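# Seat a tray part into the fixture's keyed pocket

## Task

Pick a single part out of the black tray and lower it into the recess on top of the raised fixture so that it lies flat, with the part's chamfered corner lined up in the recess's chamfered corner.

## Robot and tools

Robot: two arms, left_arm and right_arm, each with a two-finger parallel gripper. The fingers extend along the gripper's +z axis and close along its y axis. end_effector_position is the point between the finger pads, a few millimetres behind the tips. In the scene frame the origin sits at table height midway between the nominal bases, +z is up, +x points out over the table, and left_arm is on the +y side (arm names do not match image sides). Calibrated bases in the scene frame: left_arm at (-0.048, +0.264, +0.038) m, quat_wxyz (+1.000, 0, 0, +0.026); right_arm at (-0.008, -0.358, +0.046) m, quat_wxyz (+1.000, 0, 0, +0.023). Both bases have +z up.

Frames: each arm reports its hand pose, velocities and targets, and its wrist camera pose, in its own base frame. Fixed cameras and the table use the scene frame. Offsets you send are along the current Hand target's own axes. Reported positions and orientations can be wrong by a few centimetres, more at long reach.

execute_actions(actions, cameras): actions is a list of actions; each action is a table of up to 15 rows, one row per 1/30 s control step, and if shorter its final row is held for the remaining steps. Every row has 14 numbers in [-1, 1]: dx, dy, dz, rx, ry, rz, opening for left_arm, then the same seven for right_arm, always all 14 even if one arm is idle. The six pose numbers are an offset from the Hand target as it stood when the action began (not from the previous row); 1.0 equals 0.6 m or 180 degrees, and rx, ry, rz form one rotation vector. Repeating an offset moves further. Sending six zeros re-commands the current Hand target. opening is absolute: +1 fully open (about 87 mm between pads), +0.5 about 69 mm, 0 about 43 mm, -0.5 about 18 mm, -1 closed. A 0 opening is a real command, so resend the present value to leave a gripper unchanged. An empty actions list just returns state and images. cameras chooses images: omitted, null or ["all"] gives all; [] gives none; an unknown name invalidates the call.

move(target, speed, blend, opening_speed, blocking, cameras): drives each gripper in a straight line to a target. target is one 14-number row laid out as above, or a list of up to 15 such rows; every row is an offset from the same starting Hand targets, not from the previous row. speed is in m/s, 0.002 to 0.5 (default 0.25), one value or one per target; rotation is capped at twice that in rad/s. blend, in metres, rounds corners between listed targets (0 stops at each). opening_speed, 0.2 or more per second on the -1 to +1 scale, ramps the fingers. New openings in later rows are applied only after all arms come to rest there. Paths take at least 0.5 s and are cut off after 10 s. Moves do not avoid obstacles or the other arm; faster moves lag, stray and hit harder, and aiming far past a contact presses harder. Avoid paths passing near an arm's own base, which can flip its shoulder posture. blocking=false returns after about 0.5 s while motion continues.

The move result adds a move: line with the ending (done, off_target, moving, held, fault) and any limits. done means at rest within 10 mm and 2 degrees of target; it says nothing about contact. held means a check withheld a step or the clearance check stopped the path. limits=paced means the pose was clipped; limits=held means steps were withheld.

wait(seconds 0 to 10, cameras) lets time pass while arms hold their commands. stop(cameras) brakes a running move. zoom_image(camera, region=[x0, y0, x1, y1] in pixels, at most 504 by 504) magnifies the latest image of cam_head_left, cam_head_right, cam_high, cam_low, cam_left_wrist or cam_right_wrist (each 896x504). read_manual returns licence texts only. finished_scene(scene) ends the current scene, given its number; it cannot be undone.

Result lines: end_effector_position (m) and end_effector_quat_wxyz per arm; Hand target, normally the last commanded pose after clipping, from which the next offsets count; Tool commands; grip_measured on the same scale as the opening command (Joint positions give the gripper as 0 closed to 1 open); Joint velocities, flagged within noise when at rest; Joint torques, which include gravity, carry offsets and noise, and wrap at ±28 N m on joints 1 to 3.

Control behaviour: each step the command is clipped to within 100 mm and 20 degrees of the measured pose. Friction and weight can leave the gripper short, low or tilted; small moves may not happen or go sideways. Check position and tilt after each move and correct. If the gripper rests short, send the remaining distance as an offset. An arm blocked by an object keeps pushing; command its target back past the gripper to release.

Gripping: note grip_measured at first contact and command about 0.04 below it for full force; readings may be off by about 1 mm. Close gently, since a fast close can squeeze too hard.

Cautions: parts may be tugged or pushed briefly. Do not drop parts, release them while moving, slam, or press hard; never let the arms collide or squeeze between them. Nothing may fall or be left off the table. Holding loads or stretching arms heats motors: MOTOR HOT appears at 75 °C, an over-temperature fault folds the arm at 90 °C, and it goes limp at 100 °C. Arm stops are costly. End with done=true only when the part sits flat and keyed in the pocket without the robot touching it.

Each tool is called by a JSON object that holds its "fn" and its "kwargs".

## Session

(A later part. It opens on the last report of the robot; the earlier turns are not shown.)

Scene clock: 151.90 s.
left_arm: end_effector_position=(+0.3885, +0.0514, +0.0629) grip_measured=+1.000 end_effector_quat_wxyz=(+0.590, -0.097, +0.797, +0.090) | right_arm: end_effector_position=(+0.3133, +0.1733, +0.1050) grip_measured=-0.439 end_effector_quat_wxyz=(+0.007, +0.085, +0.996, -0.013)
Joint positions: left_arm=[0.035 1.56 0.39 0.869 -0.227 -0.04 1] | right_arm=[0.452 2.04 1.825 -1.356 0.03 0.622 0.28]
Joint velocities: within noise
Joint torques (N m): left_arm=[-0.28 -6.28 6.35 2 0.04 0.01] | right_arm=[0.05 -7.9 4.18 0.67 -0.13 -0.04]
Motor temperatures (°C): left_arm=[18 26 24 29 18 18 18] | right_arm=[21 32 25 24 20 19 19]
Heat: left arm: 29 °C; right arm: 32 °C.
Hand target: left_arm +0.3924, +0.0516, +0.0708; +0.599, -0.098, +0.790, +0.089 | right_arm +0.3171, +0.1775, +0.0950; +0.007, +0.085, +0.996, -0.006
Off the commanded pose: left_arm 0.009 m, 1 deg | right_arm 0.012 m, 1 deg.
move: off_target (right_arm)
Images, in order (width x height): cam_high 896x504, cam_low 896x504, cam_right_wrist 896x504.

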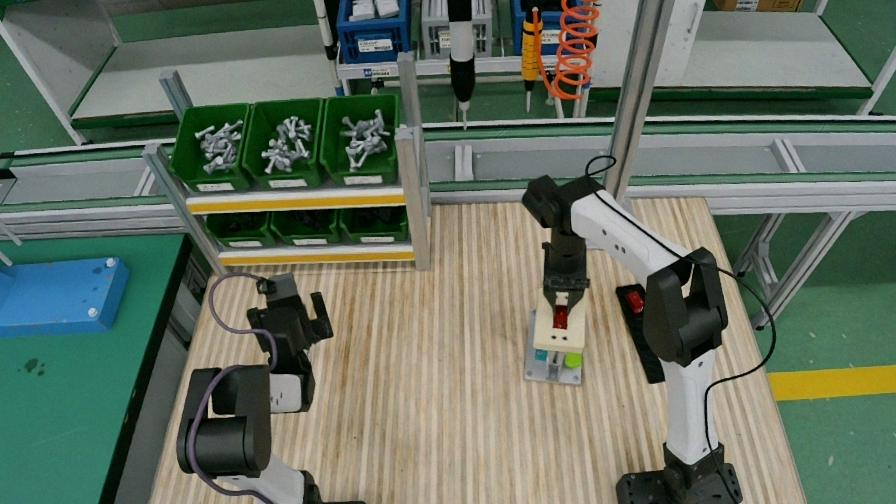

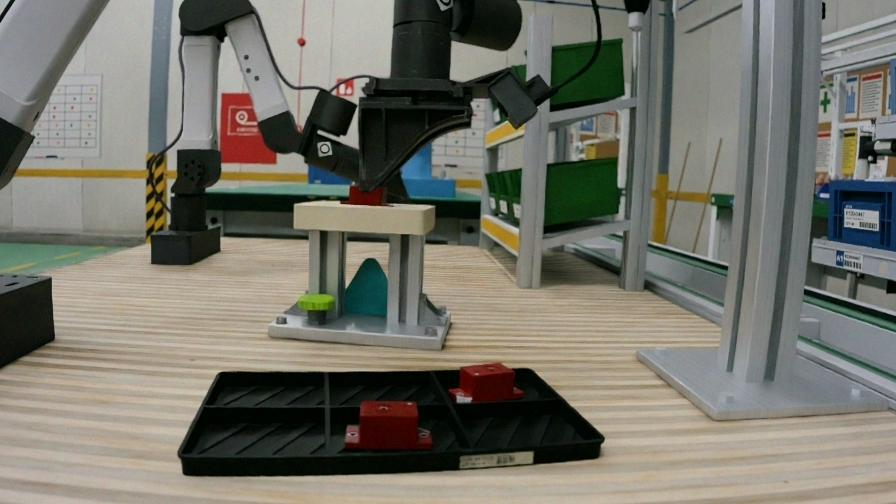

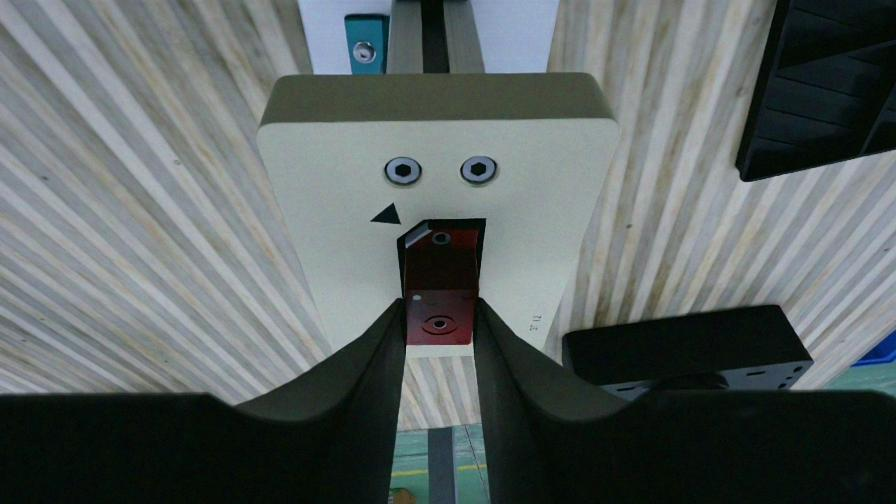

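{"fn": "zoom_image", "kwargs": {"camera": "cam_high", "region": [535, 295, 585, 345]}}

{"fn": "zoom_image", "kwargs": {"camera": "cam_low", "region": [320, 170, 420, 226]}}

{"fn": "zoom_image", "kwargs": {"camera": "cam_right_wrist", "region": [360, 190, 520, 360]}}

Scaled by 10.080 from the camera's 896x504 image, which has a finer 1280x720 frame.

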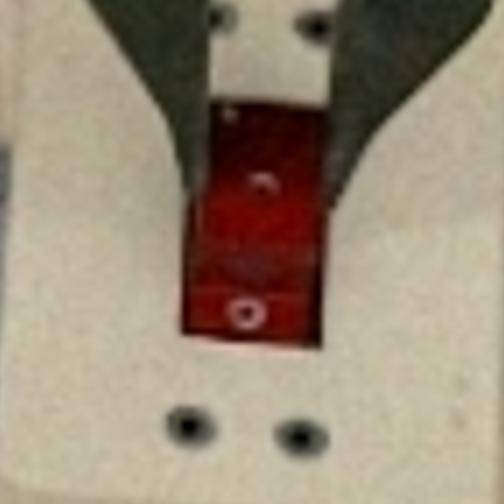

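Scaled by 5.040 from the camera's 896x504 image, which has a finer 1280x720 frame.

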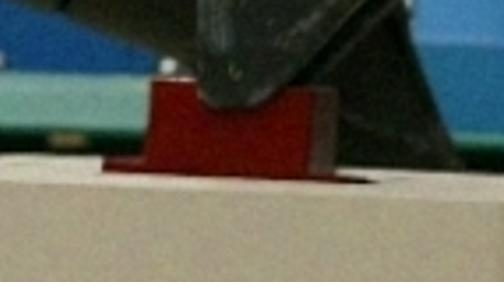

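Scaled by 2.965 from the camera's 896x504 image, which has a finer 1280x720 frame.

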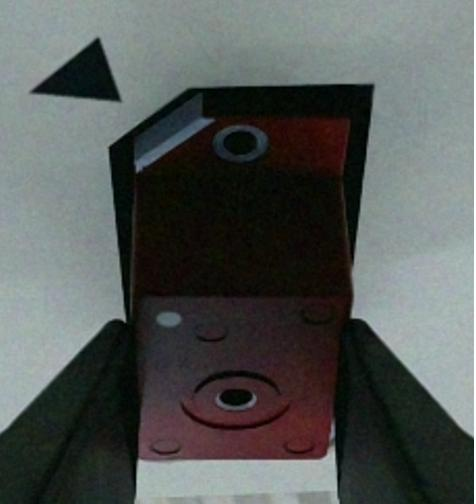

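{"fn": "move", "kwargs": {"target": [0,0,0,0,0,0,1,-0.002,0,-0.038,0,0,0,-0.65], "speed": 0.06, "cameras": ["cam_right_wrist"]}}

Scene clock: 163.93 s.
left_arm: end_effector_position=(+0.3885, +0.0514, +0.0629) grip_measured=+1.000 end_effector_quat_wxyz=(+0.590, -0.097, +0.797, +0.090) | right_arm: end_effector_position=(+0.3151, +0.1743, +0.1118) grip_measured=-0.439 end_effector_quat_wxyz=(+0.005, +0.085, +0.996, -0.014)
Joint positions: left_arm=[0.035 1.56 0.39 0.869 -0.227 -0.04 1] | right_arm=[0.452 2.057 1.875 -1.396 0.029 0.622 0.28]
Joint velocities: within noise
Joint torques (N m): left_arm=[-0.28 -6.28 6.35 2 0.04 0.01] | right_arm=[-0.02 -8.9 7.94 0.12 -0.12 -0.03]
Motor temperatures (°C): left_arm=[18 26 24 29 18 18 18] | right_arm=[21 32 25 24 20 19 19]
Heat: left arm: 29 °C; right arm: 32 °C.
Hand target: left_arm +0.3924, +0.0516, +0.0708; +0.599, -0.098, +0.790, +0.089 | right_arm +0.3179, +0.1776, +0.1177; +0.007, +0.085, +0.996, -0.006
Off the commanded pose: left_arm 0.009 m, 1 deg | right_arm 0.007 m, 1 deg.
move: done
Images, in order (width x height): cam_right_wrist 896x504.

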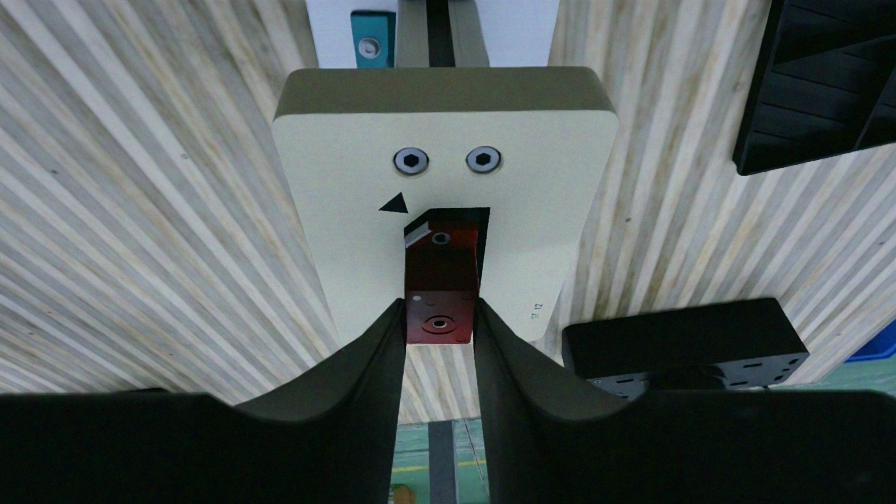

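{"fn": "move", "kwargs": {"target": [0,0,0,0,0,0,1,-0.003,-0.0125,0.0,0,0,0,-0.65], "speed": 0.05, "cameras": ["cam_right_wrist"]}}

Scene clock: 168.73 s.
left_arm: end_effector_position=(+0.3885, +0.0514, +0.0629) grip_measured=+1.000 end_effector_quat_wxyz=(+0.590, -0.097, +0.797, +0.090) | right_arm: end_effector_position=(+0.3172, +0.1695, +0.1118) grip_measured=-0.439 end_effector_quat_wxyz=(+0.004, +0.086, +0.996, -0.014)
Joint positions: left_arm=[0.035 1.56 0.39 0.869 -0.227 -0.04 1] | right_arm=[0.439 2.057 1.875 -1.397 0.029 0.611 0.28]
Joint velocities: within noise
Joint torques (N m): left_arm=[-0.27 -6.3 6.35 2 0.04 0.01] | right_arm=[-0.46 -9.98 6.58 0.17 -0.12 -0.09]
Motor temperatures (°C): left_arm=[18 26 24 30 18 18 18] | right_arm=[21 32 25 24 20 19 19]
Heat: left arm: 30 °C; right arm: 32 °C.
Hand target: left_arm +0.3924, +0.0516, +0.0708; +0.599, -0.098, +0.790, +0.089 | right_arm +0.3184, +0.1699, +0.1178; +0.007, +0.085, +0.996, -0.006
Off the commanded pose: left_arm 0.009 m, 1 deg | right_arm 0.006 m, 1 deg.
move: done
Images, in order (width x height): cam_right_wrist 896x504.

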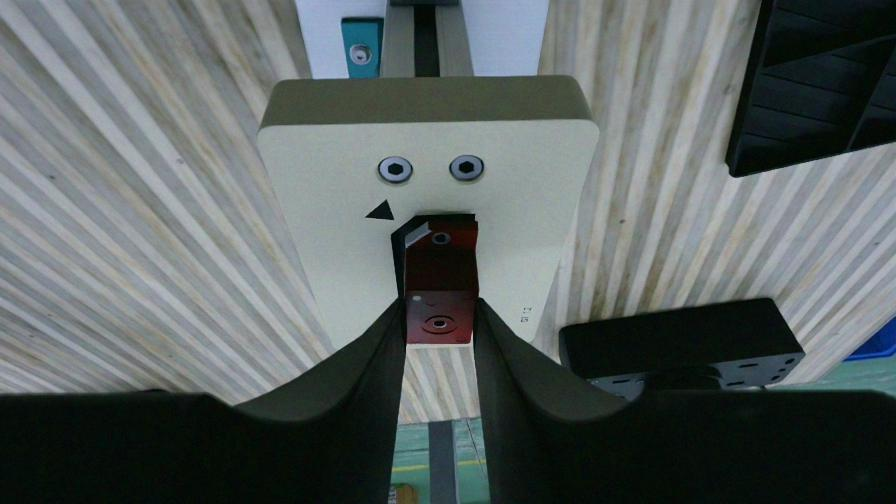

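{"fn": "move", "kwargs": {"target": [0,0,0,0,0,0,1,0.0,0.0115,0,0,0,0,-0.65], "speed": 0.05, "cameras": ["cam_right_wrist"]}}

Scene clock: 171.93 s.
left_arm: end_effector_position=(+0.3885, +0.0514, +0.0629) grip_measured=+1.000 end_effector_quat_wxyz=(+0.590, -0.097, +0.797, +0.090) | right_arm: end_effector_position=(+0.3181, +0.1700, +0.1114) grip_measured=-0.439 end_effector_quat_wxyz=(+0.004, +0.087, +0.996, -0.015)
Joint positions: left_arm=[0.035 1.56 0.39 0.869 -0.227 -0.04 1] | right_arm=[0.439 2.062 1.881 -1.398 0.029 0.613 0.28]
Joint velocities: within noise
Joint torques (N m): left_arm=[-0.27 -6.3 6.37 2 0.04 0.01] | right_arm=[0.88 -8.98 7.94 0.11 -0.12 0.01]
Motor temperatures (°C): left_arm=[18 26 24 30 18 18 18] | right_arm=[21 32 25 24 20 19 19]
Heat: left arm: 30 °C; right arm: 32 °C.
Hand target: left_arm +0.3924, +0.0516, +0.0708; +0.599, -0.098, +0.790, +0.089 | right_arm +0.3196, +0.1767, +0.1177; +0.007, +0.085, +0.996, -0.006
Off the commanded pose: left_arm 0.009 m, 1 deg | right_arm 0.009 m, 1 deg.
move: done
Images, in order (width x height): cam_right_wrist 896x504.

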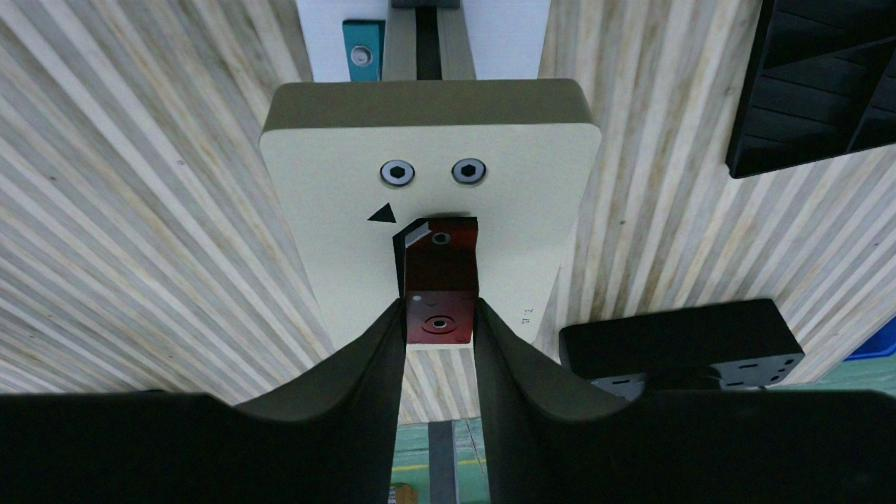

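{"fn": "move", "kwargs": {"target": [[0,0,0,0,0,0,1,0.002,0.005,0,0,0,0,-0.65],[0,0,0,0,0,0,1,0.003,0.004,0.018,0,0,0,-0.65]], "speed": 0.04, "cameras": ["cam_right_wrist","cam_low"]}}

{"fn": "zoom_image", "kwargs": {"camera": "cam_low", "region": [320, 170, 420, 226]}}

Scene clock: 175.93 s.
left_arm: end_effector_position=(+0.3885, +0.0514, +0.0629) grip_measured=+1.000 end_effector_quat_wxyz=(+0.590, -0.097, +0.797, +0.090) | right_arm: end_effector_position=(+0.3217, +0.1765, +0.1107) grip_measured=-0.439 end_effector_quat_wxyz=(+0.014, +0.085, +0.996, -0.008)
Joint positions: left_arm=[0.035 1.56 0.39 0.869 -0.227 -0.04 1] | right_arm=[0.45 2.062 1.882 -1.374 0.028 0.619 0.28]
Joint velocities: within noise
Joint torques (N m): left_arm=[-0.27 -6.28 6.35 2 0.04 0.01] | right_arm=[0.51 -9.16 4.57 0.36 -0.11 0.03]
Motor temperatures (°C): left_arm=[18 26 24 30 18 18 18] | right_arm=[21 33 25 24 20 19 19]
Heat: left arm: 30 °C; right arm: 33 °C.
Hand target: left_arm +0.3924, +0.0516, +0.0708; +0.599, -0.098, +0.790, +0.089 | right_arm +0.3184, +0.1792, +0.1069; +0.007, +0.085, +0.996, -0.006
Off the commanded pose: left_arm 0.009 m, 1 deg | right_arm 0.006 m, 1 deg.
move: done
Images, in order (width x height): cam_low 896x504, cam_right_wrist 896x504.

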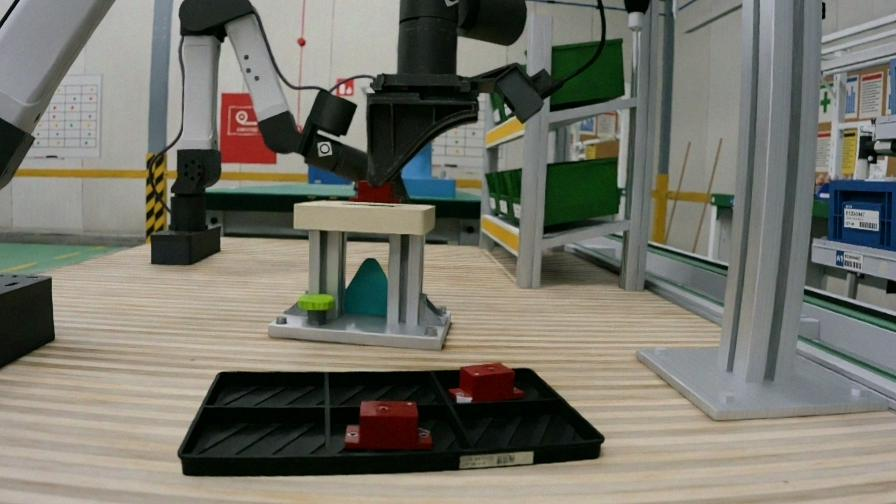

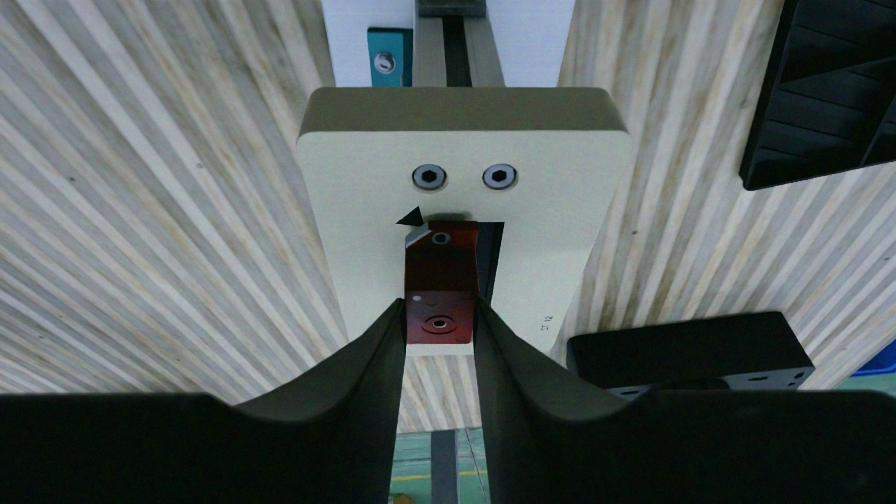

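Scaled by 5.040 from the camera's 896x504 image, which has a finer 1280x720 frame.

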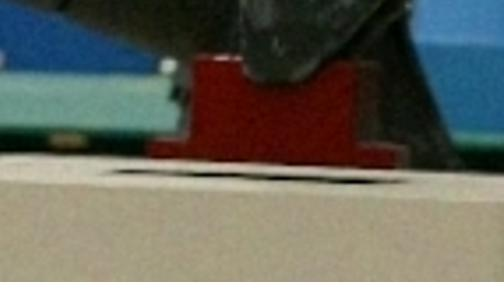

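{"fn": "move", "kwargs": {"target": [0,0,0,0,0,0,1,0.001,-0.0105,-0.005,0,0,0,-0.65], "speed": 0.02, "cameras": ["cam_right_wrist","cam_low"]}}

{"fn": "zoom_image", "kwargs": {"camera": "cam_low", "region": [320, 170, 420, 226]}}

Scene clock: 182.03 s.
left_arm: end_effector_position=(+0.3885, +0.0514, +0.0629) grip_measured=+1.000 end_effector_quat_wxyz=(+0.590, -0.097, +0.797, +0.090) | right_arm: end_effector_position=(+0.3192, +0.1757, +0.1078) grip_measured=-0.439 end_effector_quat_wxyz=(+0.009, +0.084, +0.996, -0.010)
Joint positions: left_arm=[0.035 1.56 0.39 0.869 -0.227 -0.04 1] | right_arm=[0.45 2.062 1.869 -1.373 0.026 0.618 0.28]
Joint velocities: within noise
Joint torques (N m): left_arm=[-0.27 -6.28 6.37 2 0.04 0.01] | right_arm=[-0.53 -10.71 4.49 0.28 -0.1 -0.09]
Motor temperatures (°C): left_arm=[18 26 24 30 18 18 18] | right_arm=[21 33 25 24 20 19 19]
Heat: left arm: 30 °C; right arm: 33 °C.
Hand target: left_arm +0.3924, +0.0516, +0.0708; +0.599, -0.098, +0.790, +0.089 | right_arm +0.3167, +0.1731, +0.1100; +0.007, +0.085, +0.996, -0.006
Off the commanded pose: left_arm 0.009 m, 1 deg | right_arm 0.004 m, 1 deg.
move: done
Images, in order (width x height): cam_low 896x504, cam_right_wrist 896x504.

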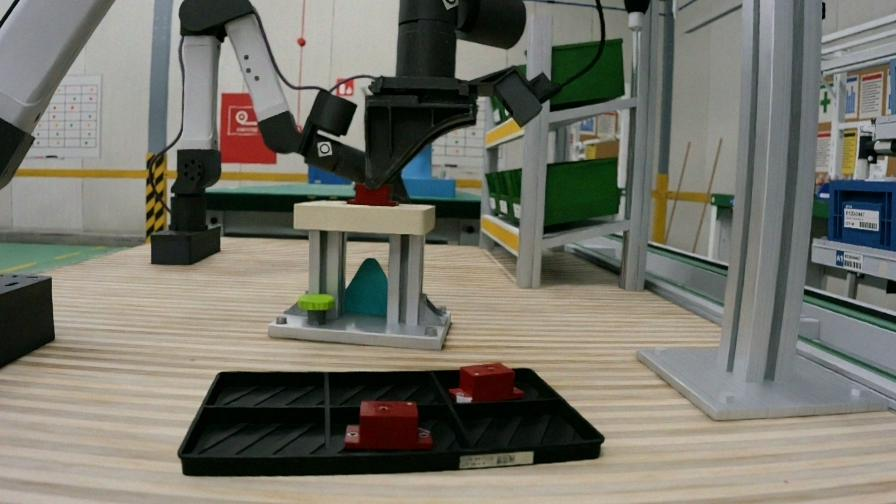

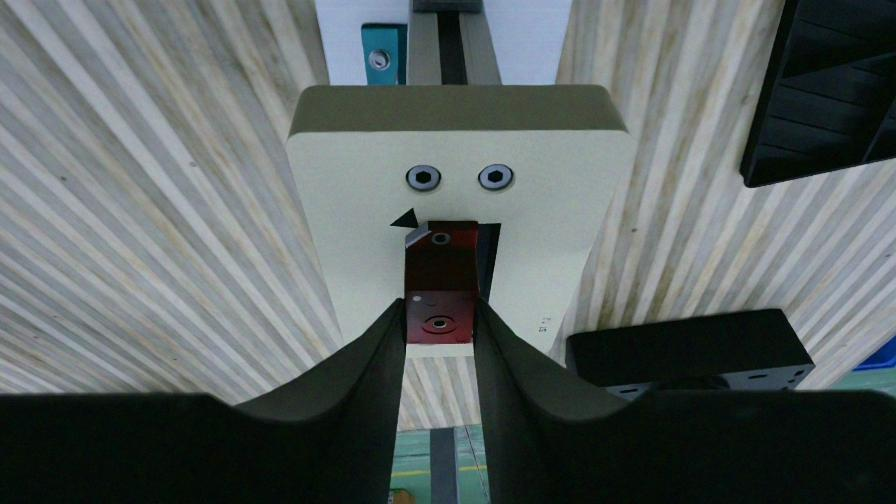

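Scaled by 5.040 from the camera's 896x504 image, which has a finer 1280x720 frame.

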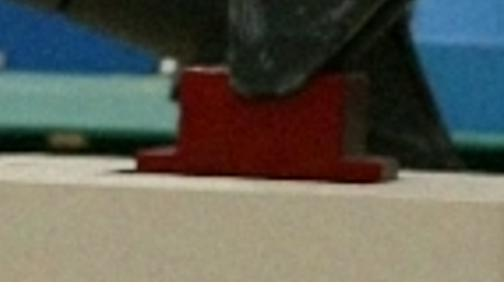

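{"fn": "move", "kwargs": {"target": [0,0,0,0,0,0,1,0.0015,-0.0035,-0.006,0,0,0,-0.65], "speed": 0.02, "cameras": ["cam_right_wrist","cam_low"]}}

{"fn": "zoom_image", "kwargs": {"camera": "cam_low", "region": [320, 170, 420, 226]}}

Scene clock: 191.63 s.
left_arm: end_effector_position=(+0.3885, +0.0514, +0.0629) grip_measured=+1.000 end_effector_quat_wxyz=(+0.590, -0.097, +0.797, +0.090) | right_arm: end_effector_position=(+0.3194, +0.1752, +0.1078) grip_measured=-0.439 end_effector_quat_wxyz=(+0.009, +0.084, +0.996, -0.010)
Joint positions: left_arm=[0.035 1.56 0.39 0.869 -0.227 -0.04 1] | right_arm=[0.448 2.062 1.869 -1.373 0.025 0.616 0.28]
Joint velocities: within noise
Joint torques (N m): left_arm=[-0.27 -6.3 6.34 2 0.04 0.01] | right_arm=[-0.7 -11.43 4.64 0.17 -0.09 -0.09]
Motor temperatures (°C): left_arm=[18 26 24 30 18 18 18] | right_arm=[21 34 25 24 20 19 19]
Heat: left arm: 30 °C; right arm: 34 °C.
Hand target: left_arm +0.3924, +0.0516, +0.0708; +0.599, -0.098, +0.790, +0.089 | right_arm +0.3154, +0.1713, +0.1136; +0.007, +0.085, +0.996, -0.006
Off the commanded pose: left_arm 0.009 m, 1 deg | right_arm 0.008 m, 0 deg.
move: done
Images, in order (width x height): cam_low 896x504, cam_right_wrist 896x504.

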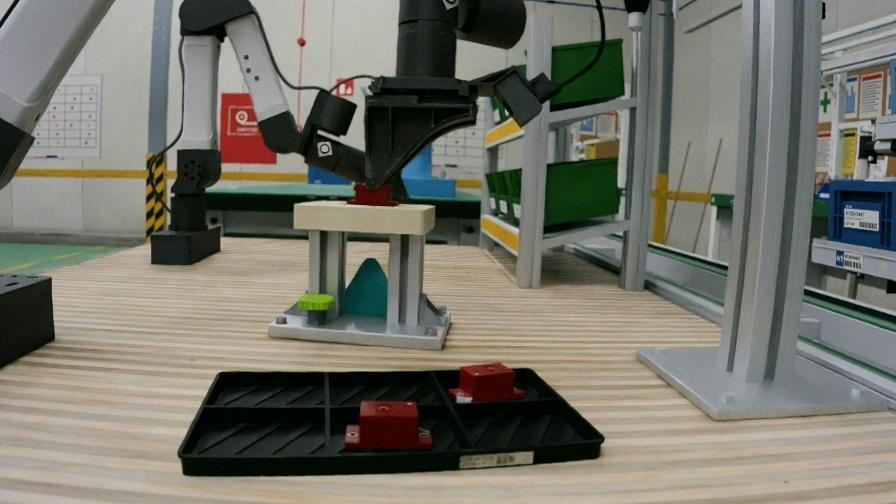

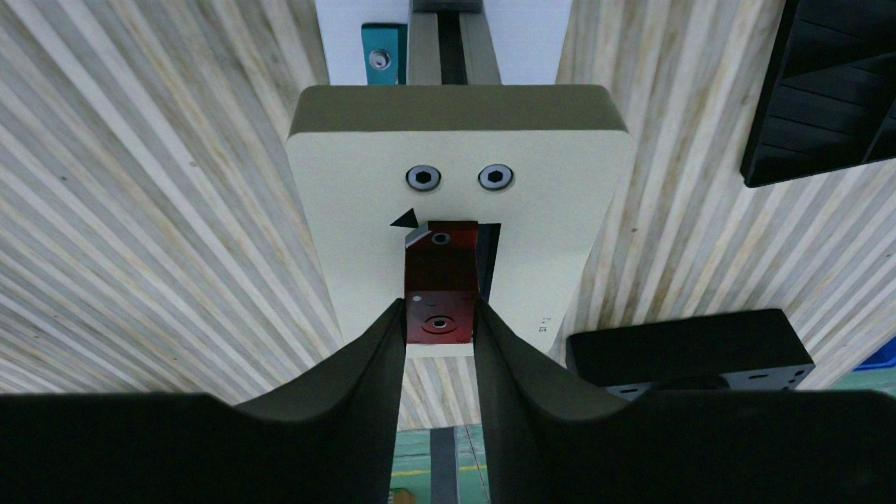

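Scaled by 5.040 from the camera's 896x504 image, which has a finer 1280x720 frame.

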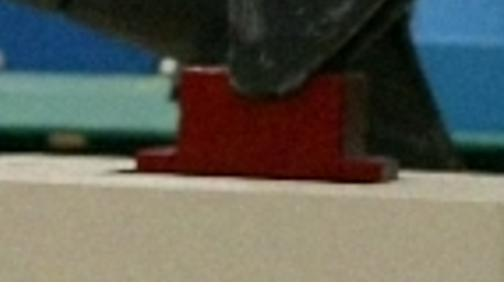

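{"fn": "move", "kwargs": {"target": [0,0,0,0,0,0,1,0.0,-0.005,-0.002,0,0,0,-0.65], "speed": 0.02, "cameras": ["cam_right_wrist","cam_low"]}}

{"fn": "zoom_image", "kwargs": {"camera": "cam_low", "region": [320, 170, 420, 226]}}

Scene clock: 195.60 s.
left_arm: end_effector_position=(+0.3885, +0.0514, +0.0629) grip_measured=+1.000 end_effector_quat_wxyz=(+0.590, -0.097, +0.797, +0.090) | right_arm: end_effector_position=(+0.3193, +0.1737, +0.1077) grip_measured=-0.439 end_effector_quat_wxyz=(+0.006, +0.086, +0.996, -0.008)
Joint positions: left_arm=[0.035 1.56 0.39 0.869 -0.227 -0.04 1] | right_arm=[0.442 2.061 1.865 -1.373 0.019 0.613 0.28]
Joint velocities: within noise
Joint torques (N m): left_arm=[-0.28 -6.28 6.35 2 0.04 0.01] | right_arm=[-0.68 -11.92 4.46 0.15 -0.02 -0.12]
Motor temperatures (°C): left_arm=[18 26 24 30 18 18 18] | right_arm=[21 35 25 24 20 19 19]
Heat: left arm: 30 °C; right arm: 35 °C.
Hand target: left_arm +0.3924, +0.0516, +0.0708; +0.599, -0.098, +0.790, +0.089 | right_arm +0.3149, +0.1684, +0.1148; +0.007, +0.085, +0.996, -0.006
Off the commanded pose: left_arm 0.009 m, 1 deg | right_arm 0.010 m, 0 deg.
move: done
Images, in order (width x height): cam_low 896x504, cam_right_wrist 896x504.

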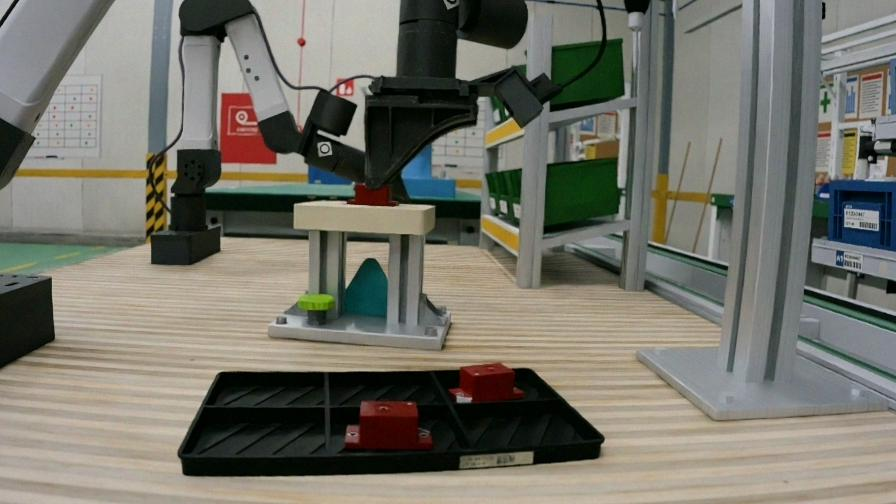

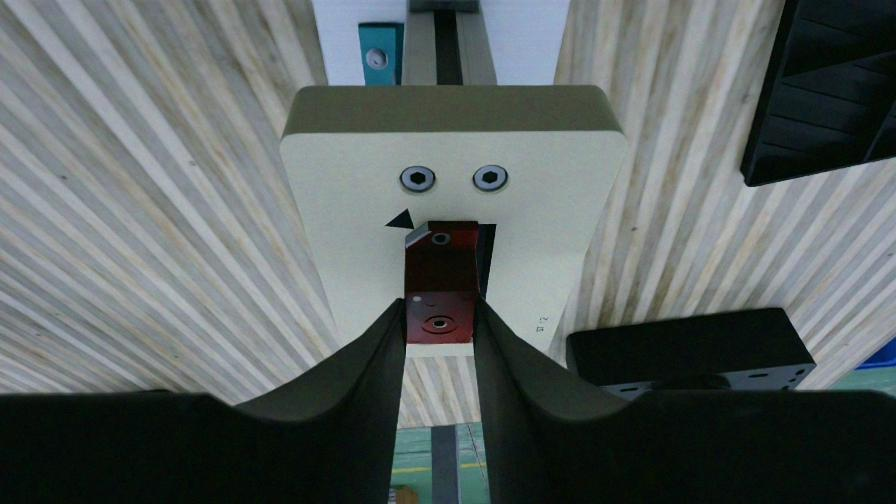

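Scaled by 5.040 from the camera's 896x504 image, which has a finer 1280x720 frame.

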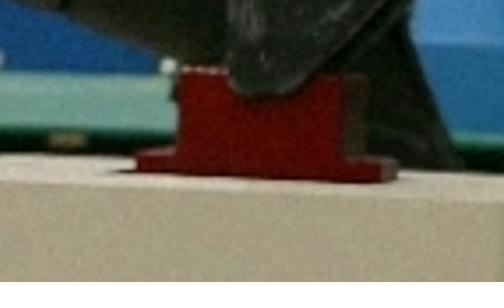

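{"fn": "move", "kwargs": {"target": [0,0,0,0,0,0,1,0.003,-0.004,0.0,0,0,0,-0.65], "speed": 0.02, "cameras": ["cam_right_wrist","cam_low"]}}

{"fn": "zoom_image", "kwargs": {"camera": "cam_low", "region": [320, 170, 420, 226]}}

Scene clock: 200.27 s.
left_arm: end_effector_position=(+0.3885, +0.0514, +0.0629) grip_measured=+1.000 end_effector_quat_wxyz=(+0.590, -0.097, +0.797, +0.090) | right_arm: end_effector_position=(+0.3151, +0.1703, +0.1054) grip_measured=-0.439 end_effector_quat_wxyz=(+0.000, +0.086, +0.996, -0.011)
Joint positions: left_arm=[0.035 1.56 0.39 0.869 -0.227 -0.04 1] | right_arm=[0.438 2.053 1.842 -1.371 0.019 0.609 0.28]
Joint velocities: within noise
Joint torques (N m): left_arm=[-0.27 -6.27 6.37 2 0.04 0.01] | right_arm=[-0.61 -12.25 4.81 0.18 -0.02 -0.11]
Motor temperatures (°C): left_arm=[18 26 24 30 18 18 18] | right_arm=[21 35 25 24 20 19 19]
Heat: left arm: 30 °C; right arm: 35 °C.
Hand target: left_arm +0.3924, +0.0516, +0.0708; +0.599, -0.098, +0.790, +0.089 | right_arm +0.3127, +0.1663, +0.1148; +0.007, +0.085, +0.996, -0.006
Off the commanded pose: left_arm 0.009 m, 1 deg | right_arm 0.010 m, 1 deg.
move: done
Images, in order (width x height): cam_low 896x504, cam_right_wrist 896x504.

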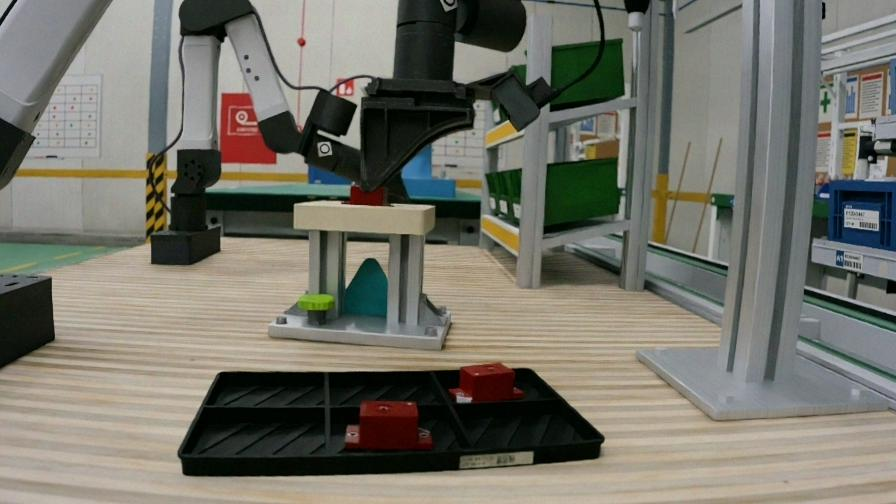

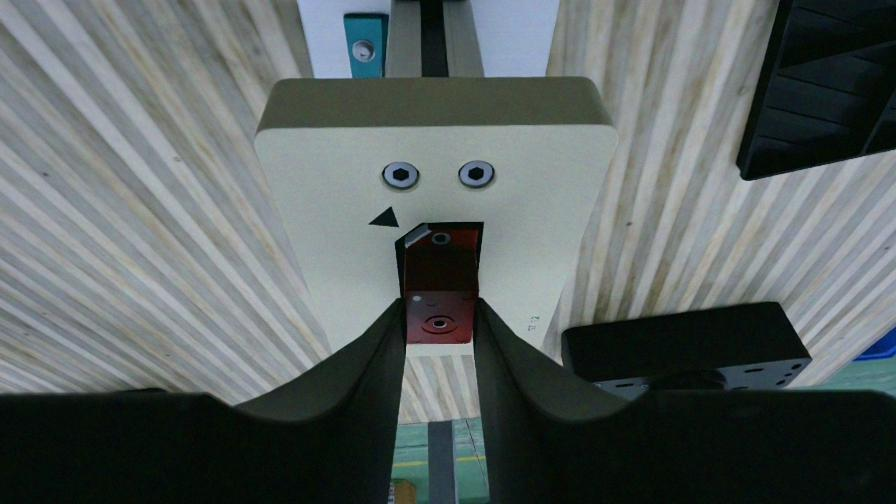

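Scaled by 5.040 from the camera's 896x504 image, which has a finer 1280x720 frame.

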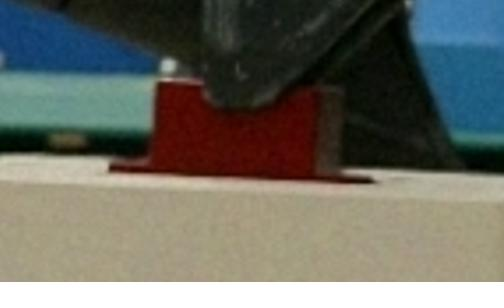

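{"fn": "move", "kwargs": {"target": [[0,0,0,0,0,0,1,-0.0085,0.003,-0.002,0,0,0,-0.65],[0,0,0,0,0,0,1,-0.0085,0.003,0.014,0,0,0,-0.65]], "speed": 0.02, "cameras": ["cam_right_wrist","cam_low"]}}

{"fn": "zoom_image", "kwargs": {"camera": "cam_low", "region": [320, 170, 420, 226]}}

Scene clock: 205.33 s.
left_arm: end_effector_position=(+0.3885, +0.0514, +0.0629) grip_measured=+1.000 end_effector_quat_wxyz=(+0.590, -0.097, +0.797, +0.090) | right_arm: end_effector_position=(+0.3158, +0.1702, +0.1053) grip_measured=-0.439 end_effector_quat_wxyz=(+0.001, +0.084, +0.996, -0.010)
Joint positions: left_arm=[0.035 1.56 0.39 0.869 -0.227 -0.04 1] | right_arm=[0.437 2.053 1.842 -1.369 0.017 0.605 0.28]
Joint velocities: within noise
Joint torques (N m): left_arm=[-0.27 -6.28 6.35 2 0.04 0.01] | right_arm=[-0.83 -10.33 4.74 0.39 0 -0.09]
Motor temperatures (°C): left_arm=[18 26 24 30 18 18 18] | right_arm=[21 35 25 24 20 19 19]
Heat: left arm: 30 °C; right arm: 35 °C.
Hand target: left_arm +0.3924, +0.0516, +0.0708; +0.599, -0.098, +0.790, +0.089 | right_arm +0.3181, +0.1670, +0.1064; +0.007, +0.085, +0.996, -0.006
Off the commanded pose: left_arm 0.009 m, 1 deg | right_arm 0.004 m, 1 deg.
move: done
Images, in order (width x height): cam_low 896x504, cam_right_wrist 896x504.

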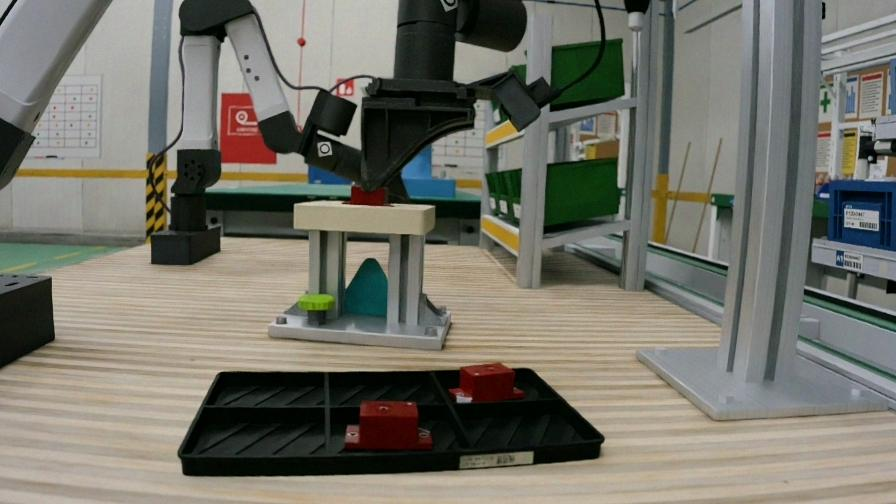

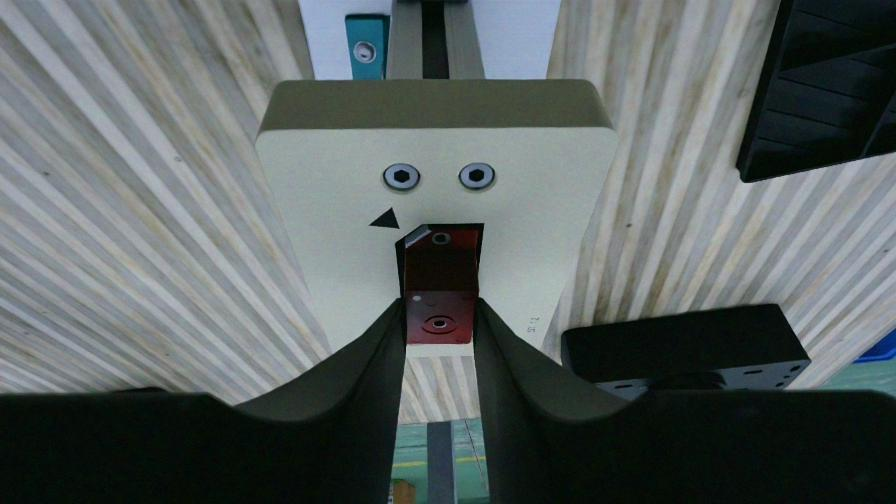

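Scaled by 5.040 from the camera's 896x504 image, which has a finer 1280x720 frame.

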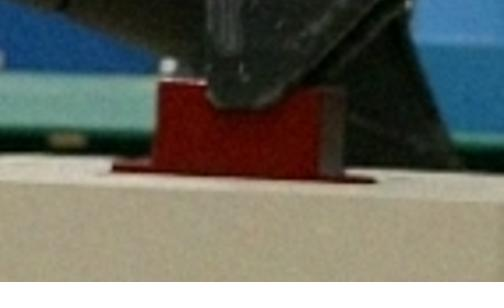

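{"fn": "move", "kwargs": {"target": [[0,0,0,0,0,0,1,-0.005,0.001,0,0,0,0,-0.65],[0,0,0,0,0,0,1,-0.005,0.001,0.012,0,0,0,-0.65]], "speed": 0.02, "cameras": ["cam_right_wrist","cam_low"]}}

{"fn": "zoom_image", "kwargs": {"camera": "cam_low", "region": [320, 170, 420, 226]}}

Scene clock: 209.77 s.
left_arm: end_effector_position=(+0.3885, +0.0514, +0.0629) grip_measured=+1.000 end_effector_quat_wxyz=(+0.590, -0.097, +0.797, +0.090) | right_arm: end_effector_position=(+0.3154, +0.1702, +0.1042) grip_measured=-0.439 end_effector_quat_wxyz=(-0.001, +0.083, +0.997, -0.007)
Joint positions: left_arm=[0.035 1.56 0.39 0.869 -0.227 -0.04 1] | right_arm=[0.435 2.053 1.837 -1.365 0.011 0.601 0.28]
Joint velocities: within noise
Joint torques (N m): left_arm=[-0.27 -6.28 6.37 2 0.04 0.01] | right_arm=[-0.94 -9.28 4.27 0.58 0.05 -0.1]
Motor temperatures (°C): left_arm=[18 26 24 31 18 18 18] | right_arm=[21 34 25 24 20 19 19]
Heat: left arm: 31 °C; right arm: 34 °C.
Hand target: left_arm +0.3924, +0.0516, +0.0708; +0.599, -0.098, +0.790, +0.089 | right_arm +0.3213, +0.1671, +0.0992; +0.007, +0.085, +0.996, -0.006
Off the commanded pose: left_arm 0.009 m, 1 deg | right_arm 0.008 m, 1 deg.
move: done
Images, in order (width x height): cam_low 896x504, cam_right_wrist 896x504.

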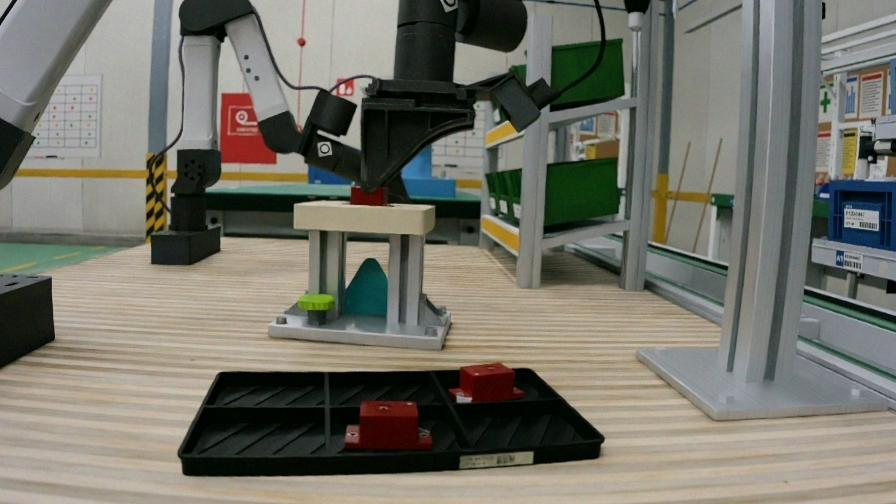

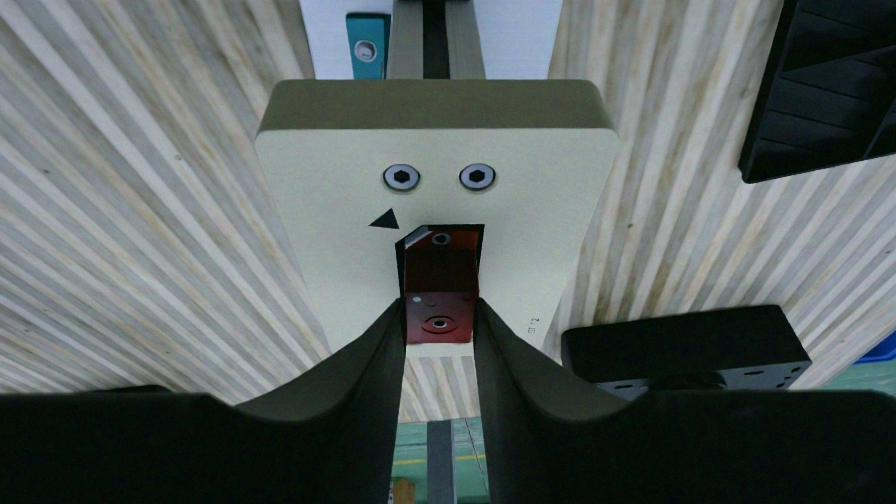

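Scaled by 5.040 from the camera's 896x504 image, which has a finer 1280x720 frame.

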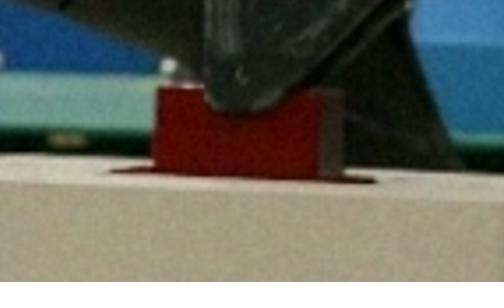

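{"fn": "move", "kwargs": {"target": [0,0,0,0,0,0,1,0.0,0,0.01,0,0,0,-0.65], "speed": 0.02, "cameras": ["cam_right_wrist","cam_low","cam_high"]}}

{"fn": "zoom_image", "kwargs": {"camera": "cam_low", "region": [320, 170, 420, 226]}}

{"fn": "zoom_image", "kwargs": {"camera": "cam_high", "region": [535, 295, 585, 345]}}

{"fn": "zoom_image", "kwargs": {"camera": "cam_right_wrist", "region": [360, 190, 520, 360]}}

Scene clock: 214.83 s.
left_arm: end_effector_position=(+0.3885, +0.0514, +0.0629) grip_measured=+1.000 end_effector_quat_wxyz=(+0.590, -0.097, +0.797, +0.090) | right_arm: end_effector_position=(+0.3153, +0.1701, +0.1036) grip_measured=-0.439 end_effector_quat_wxyz=(-0.001, +0.084, +0.996, -0.004)
Joint positions: left_arm=[0.035 1.56 0.39 0.869 -0.227 -0.04 1] | right_arm=[0.432 2.047 1.827 -1.356 0.006 0.6 0.28]
Joint velocities: within noise
Joint torques (N m): left_arm=[-0.25 -6.28 6.37 2 0.04 0.01] | right_arm=[-0.73 -8.75 3.29 0.74 0.11 -0.09]
Motor temperatures (°C): left_arm=[18 26 24 31 18 18 18] | right_arm=[21 34 25 24 20 19 19]
Heat: left arm: 31 °C; right arm: 34 °C.
Hand target: left_arm +0.3924, +0.0516, +0.0708; +0.599, -0.098, +0.790, +0.089 | right_arm +0.3214, +0.1670, +0.0933; +0.007, +0.085, +0.996, -0.006
Off the commanded pose: left_arm 0.009 m, 1 deg | right_arm 0.012 m, 1 deg.
move: off_target (right_arm)
Images, in order (width x height): cam_high 896x504, cam_low 896x504, cam_right_wrist 896x504.

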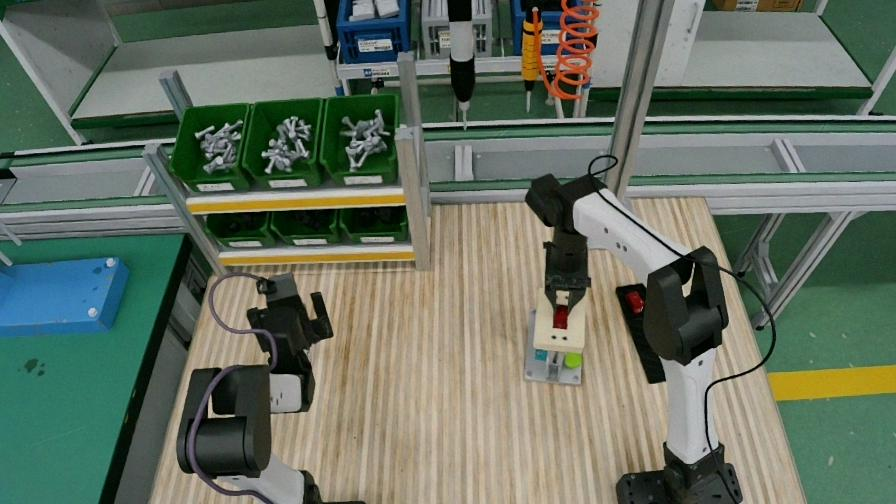

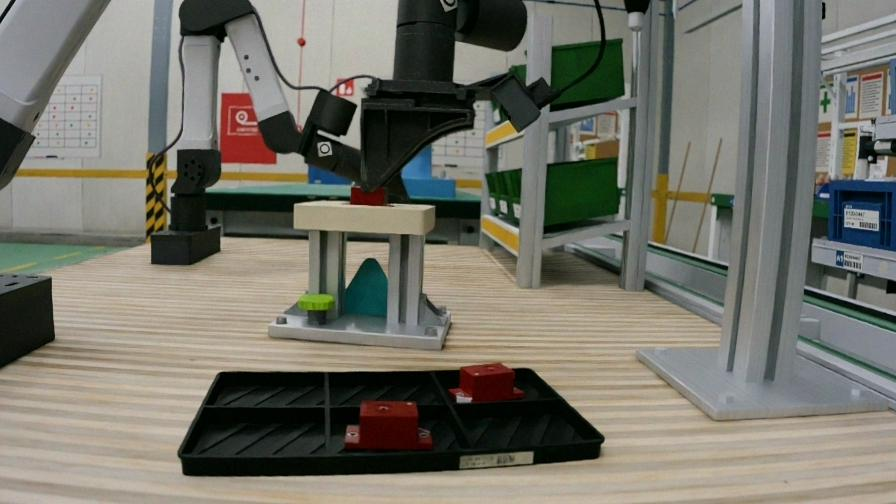

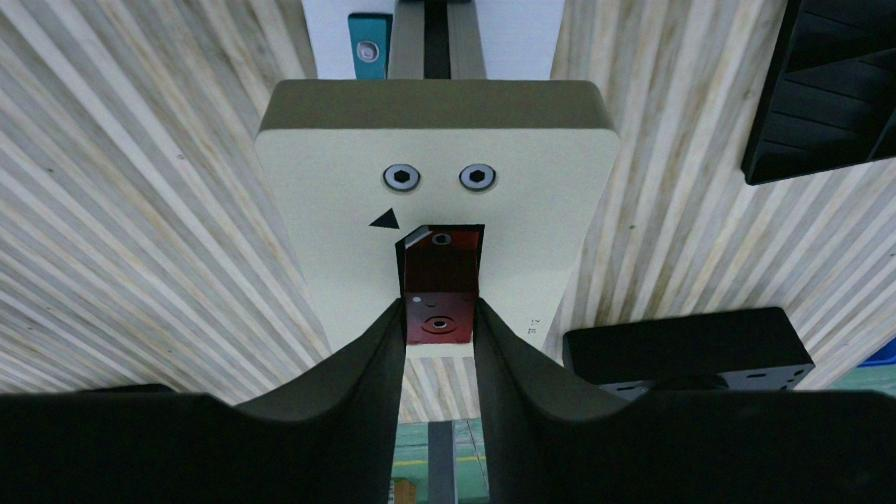

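Scaled by 5.040 from the camera's 896x504 image, which has a finer 1280x720 frame.

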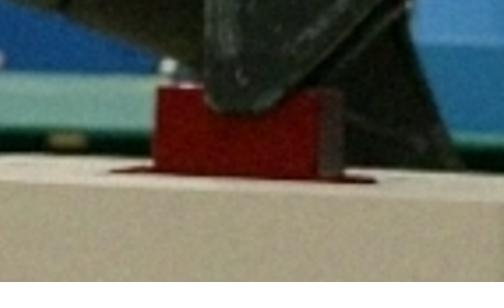

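Scaled by 10.080 from the camera's 896x504 image, which has a finer 1280x720 frame.

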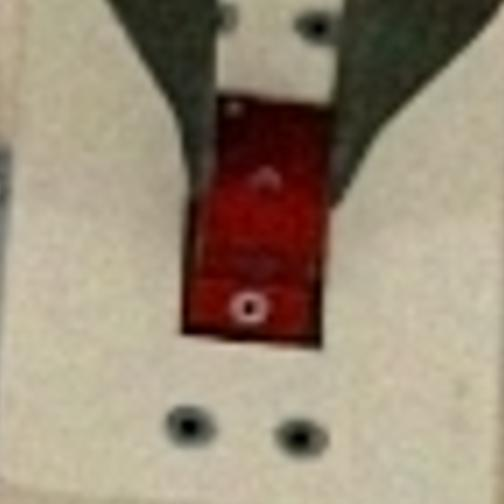

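Scaled by 2.965 from the camera's 896x504 image, which has a finer 1280x720 frame.

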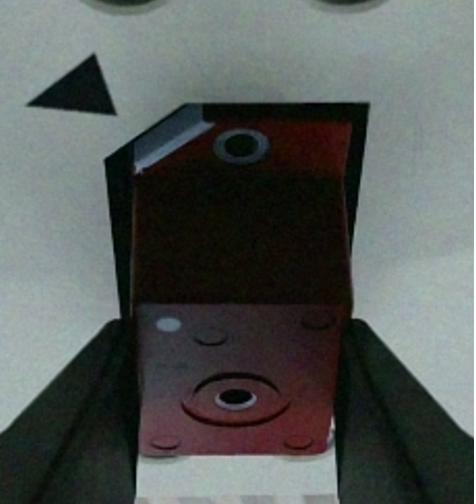

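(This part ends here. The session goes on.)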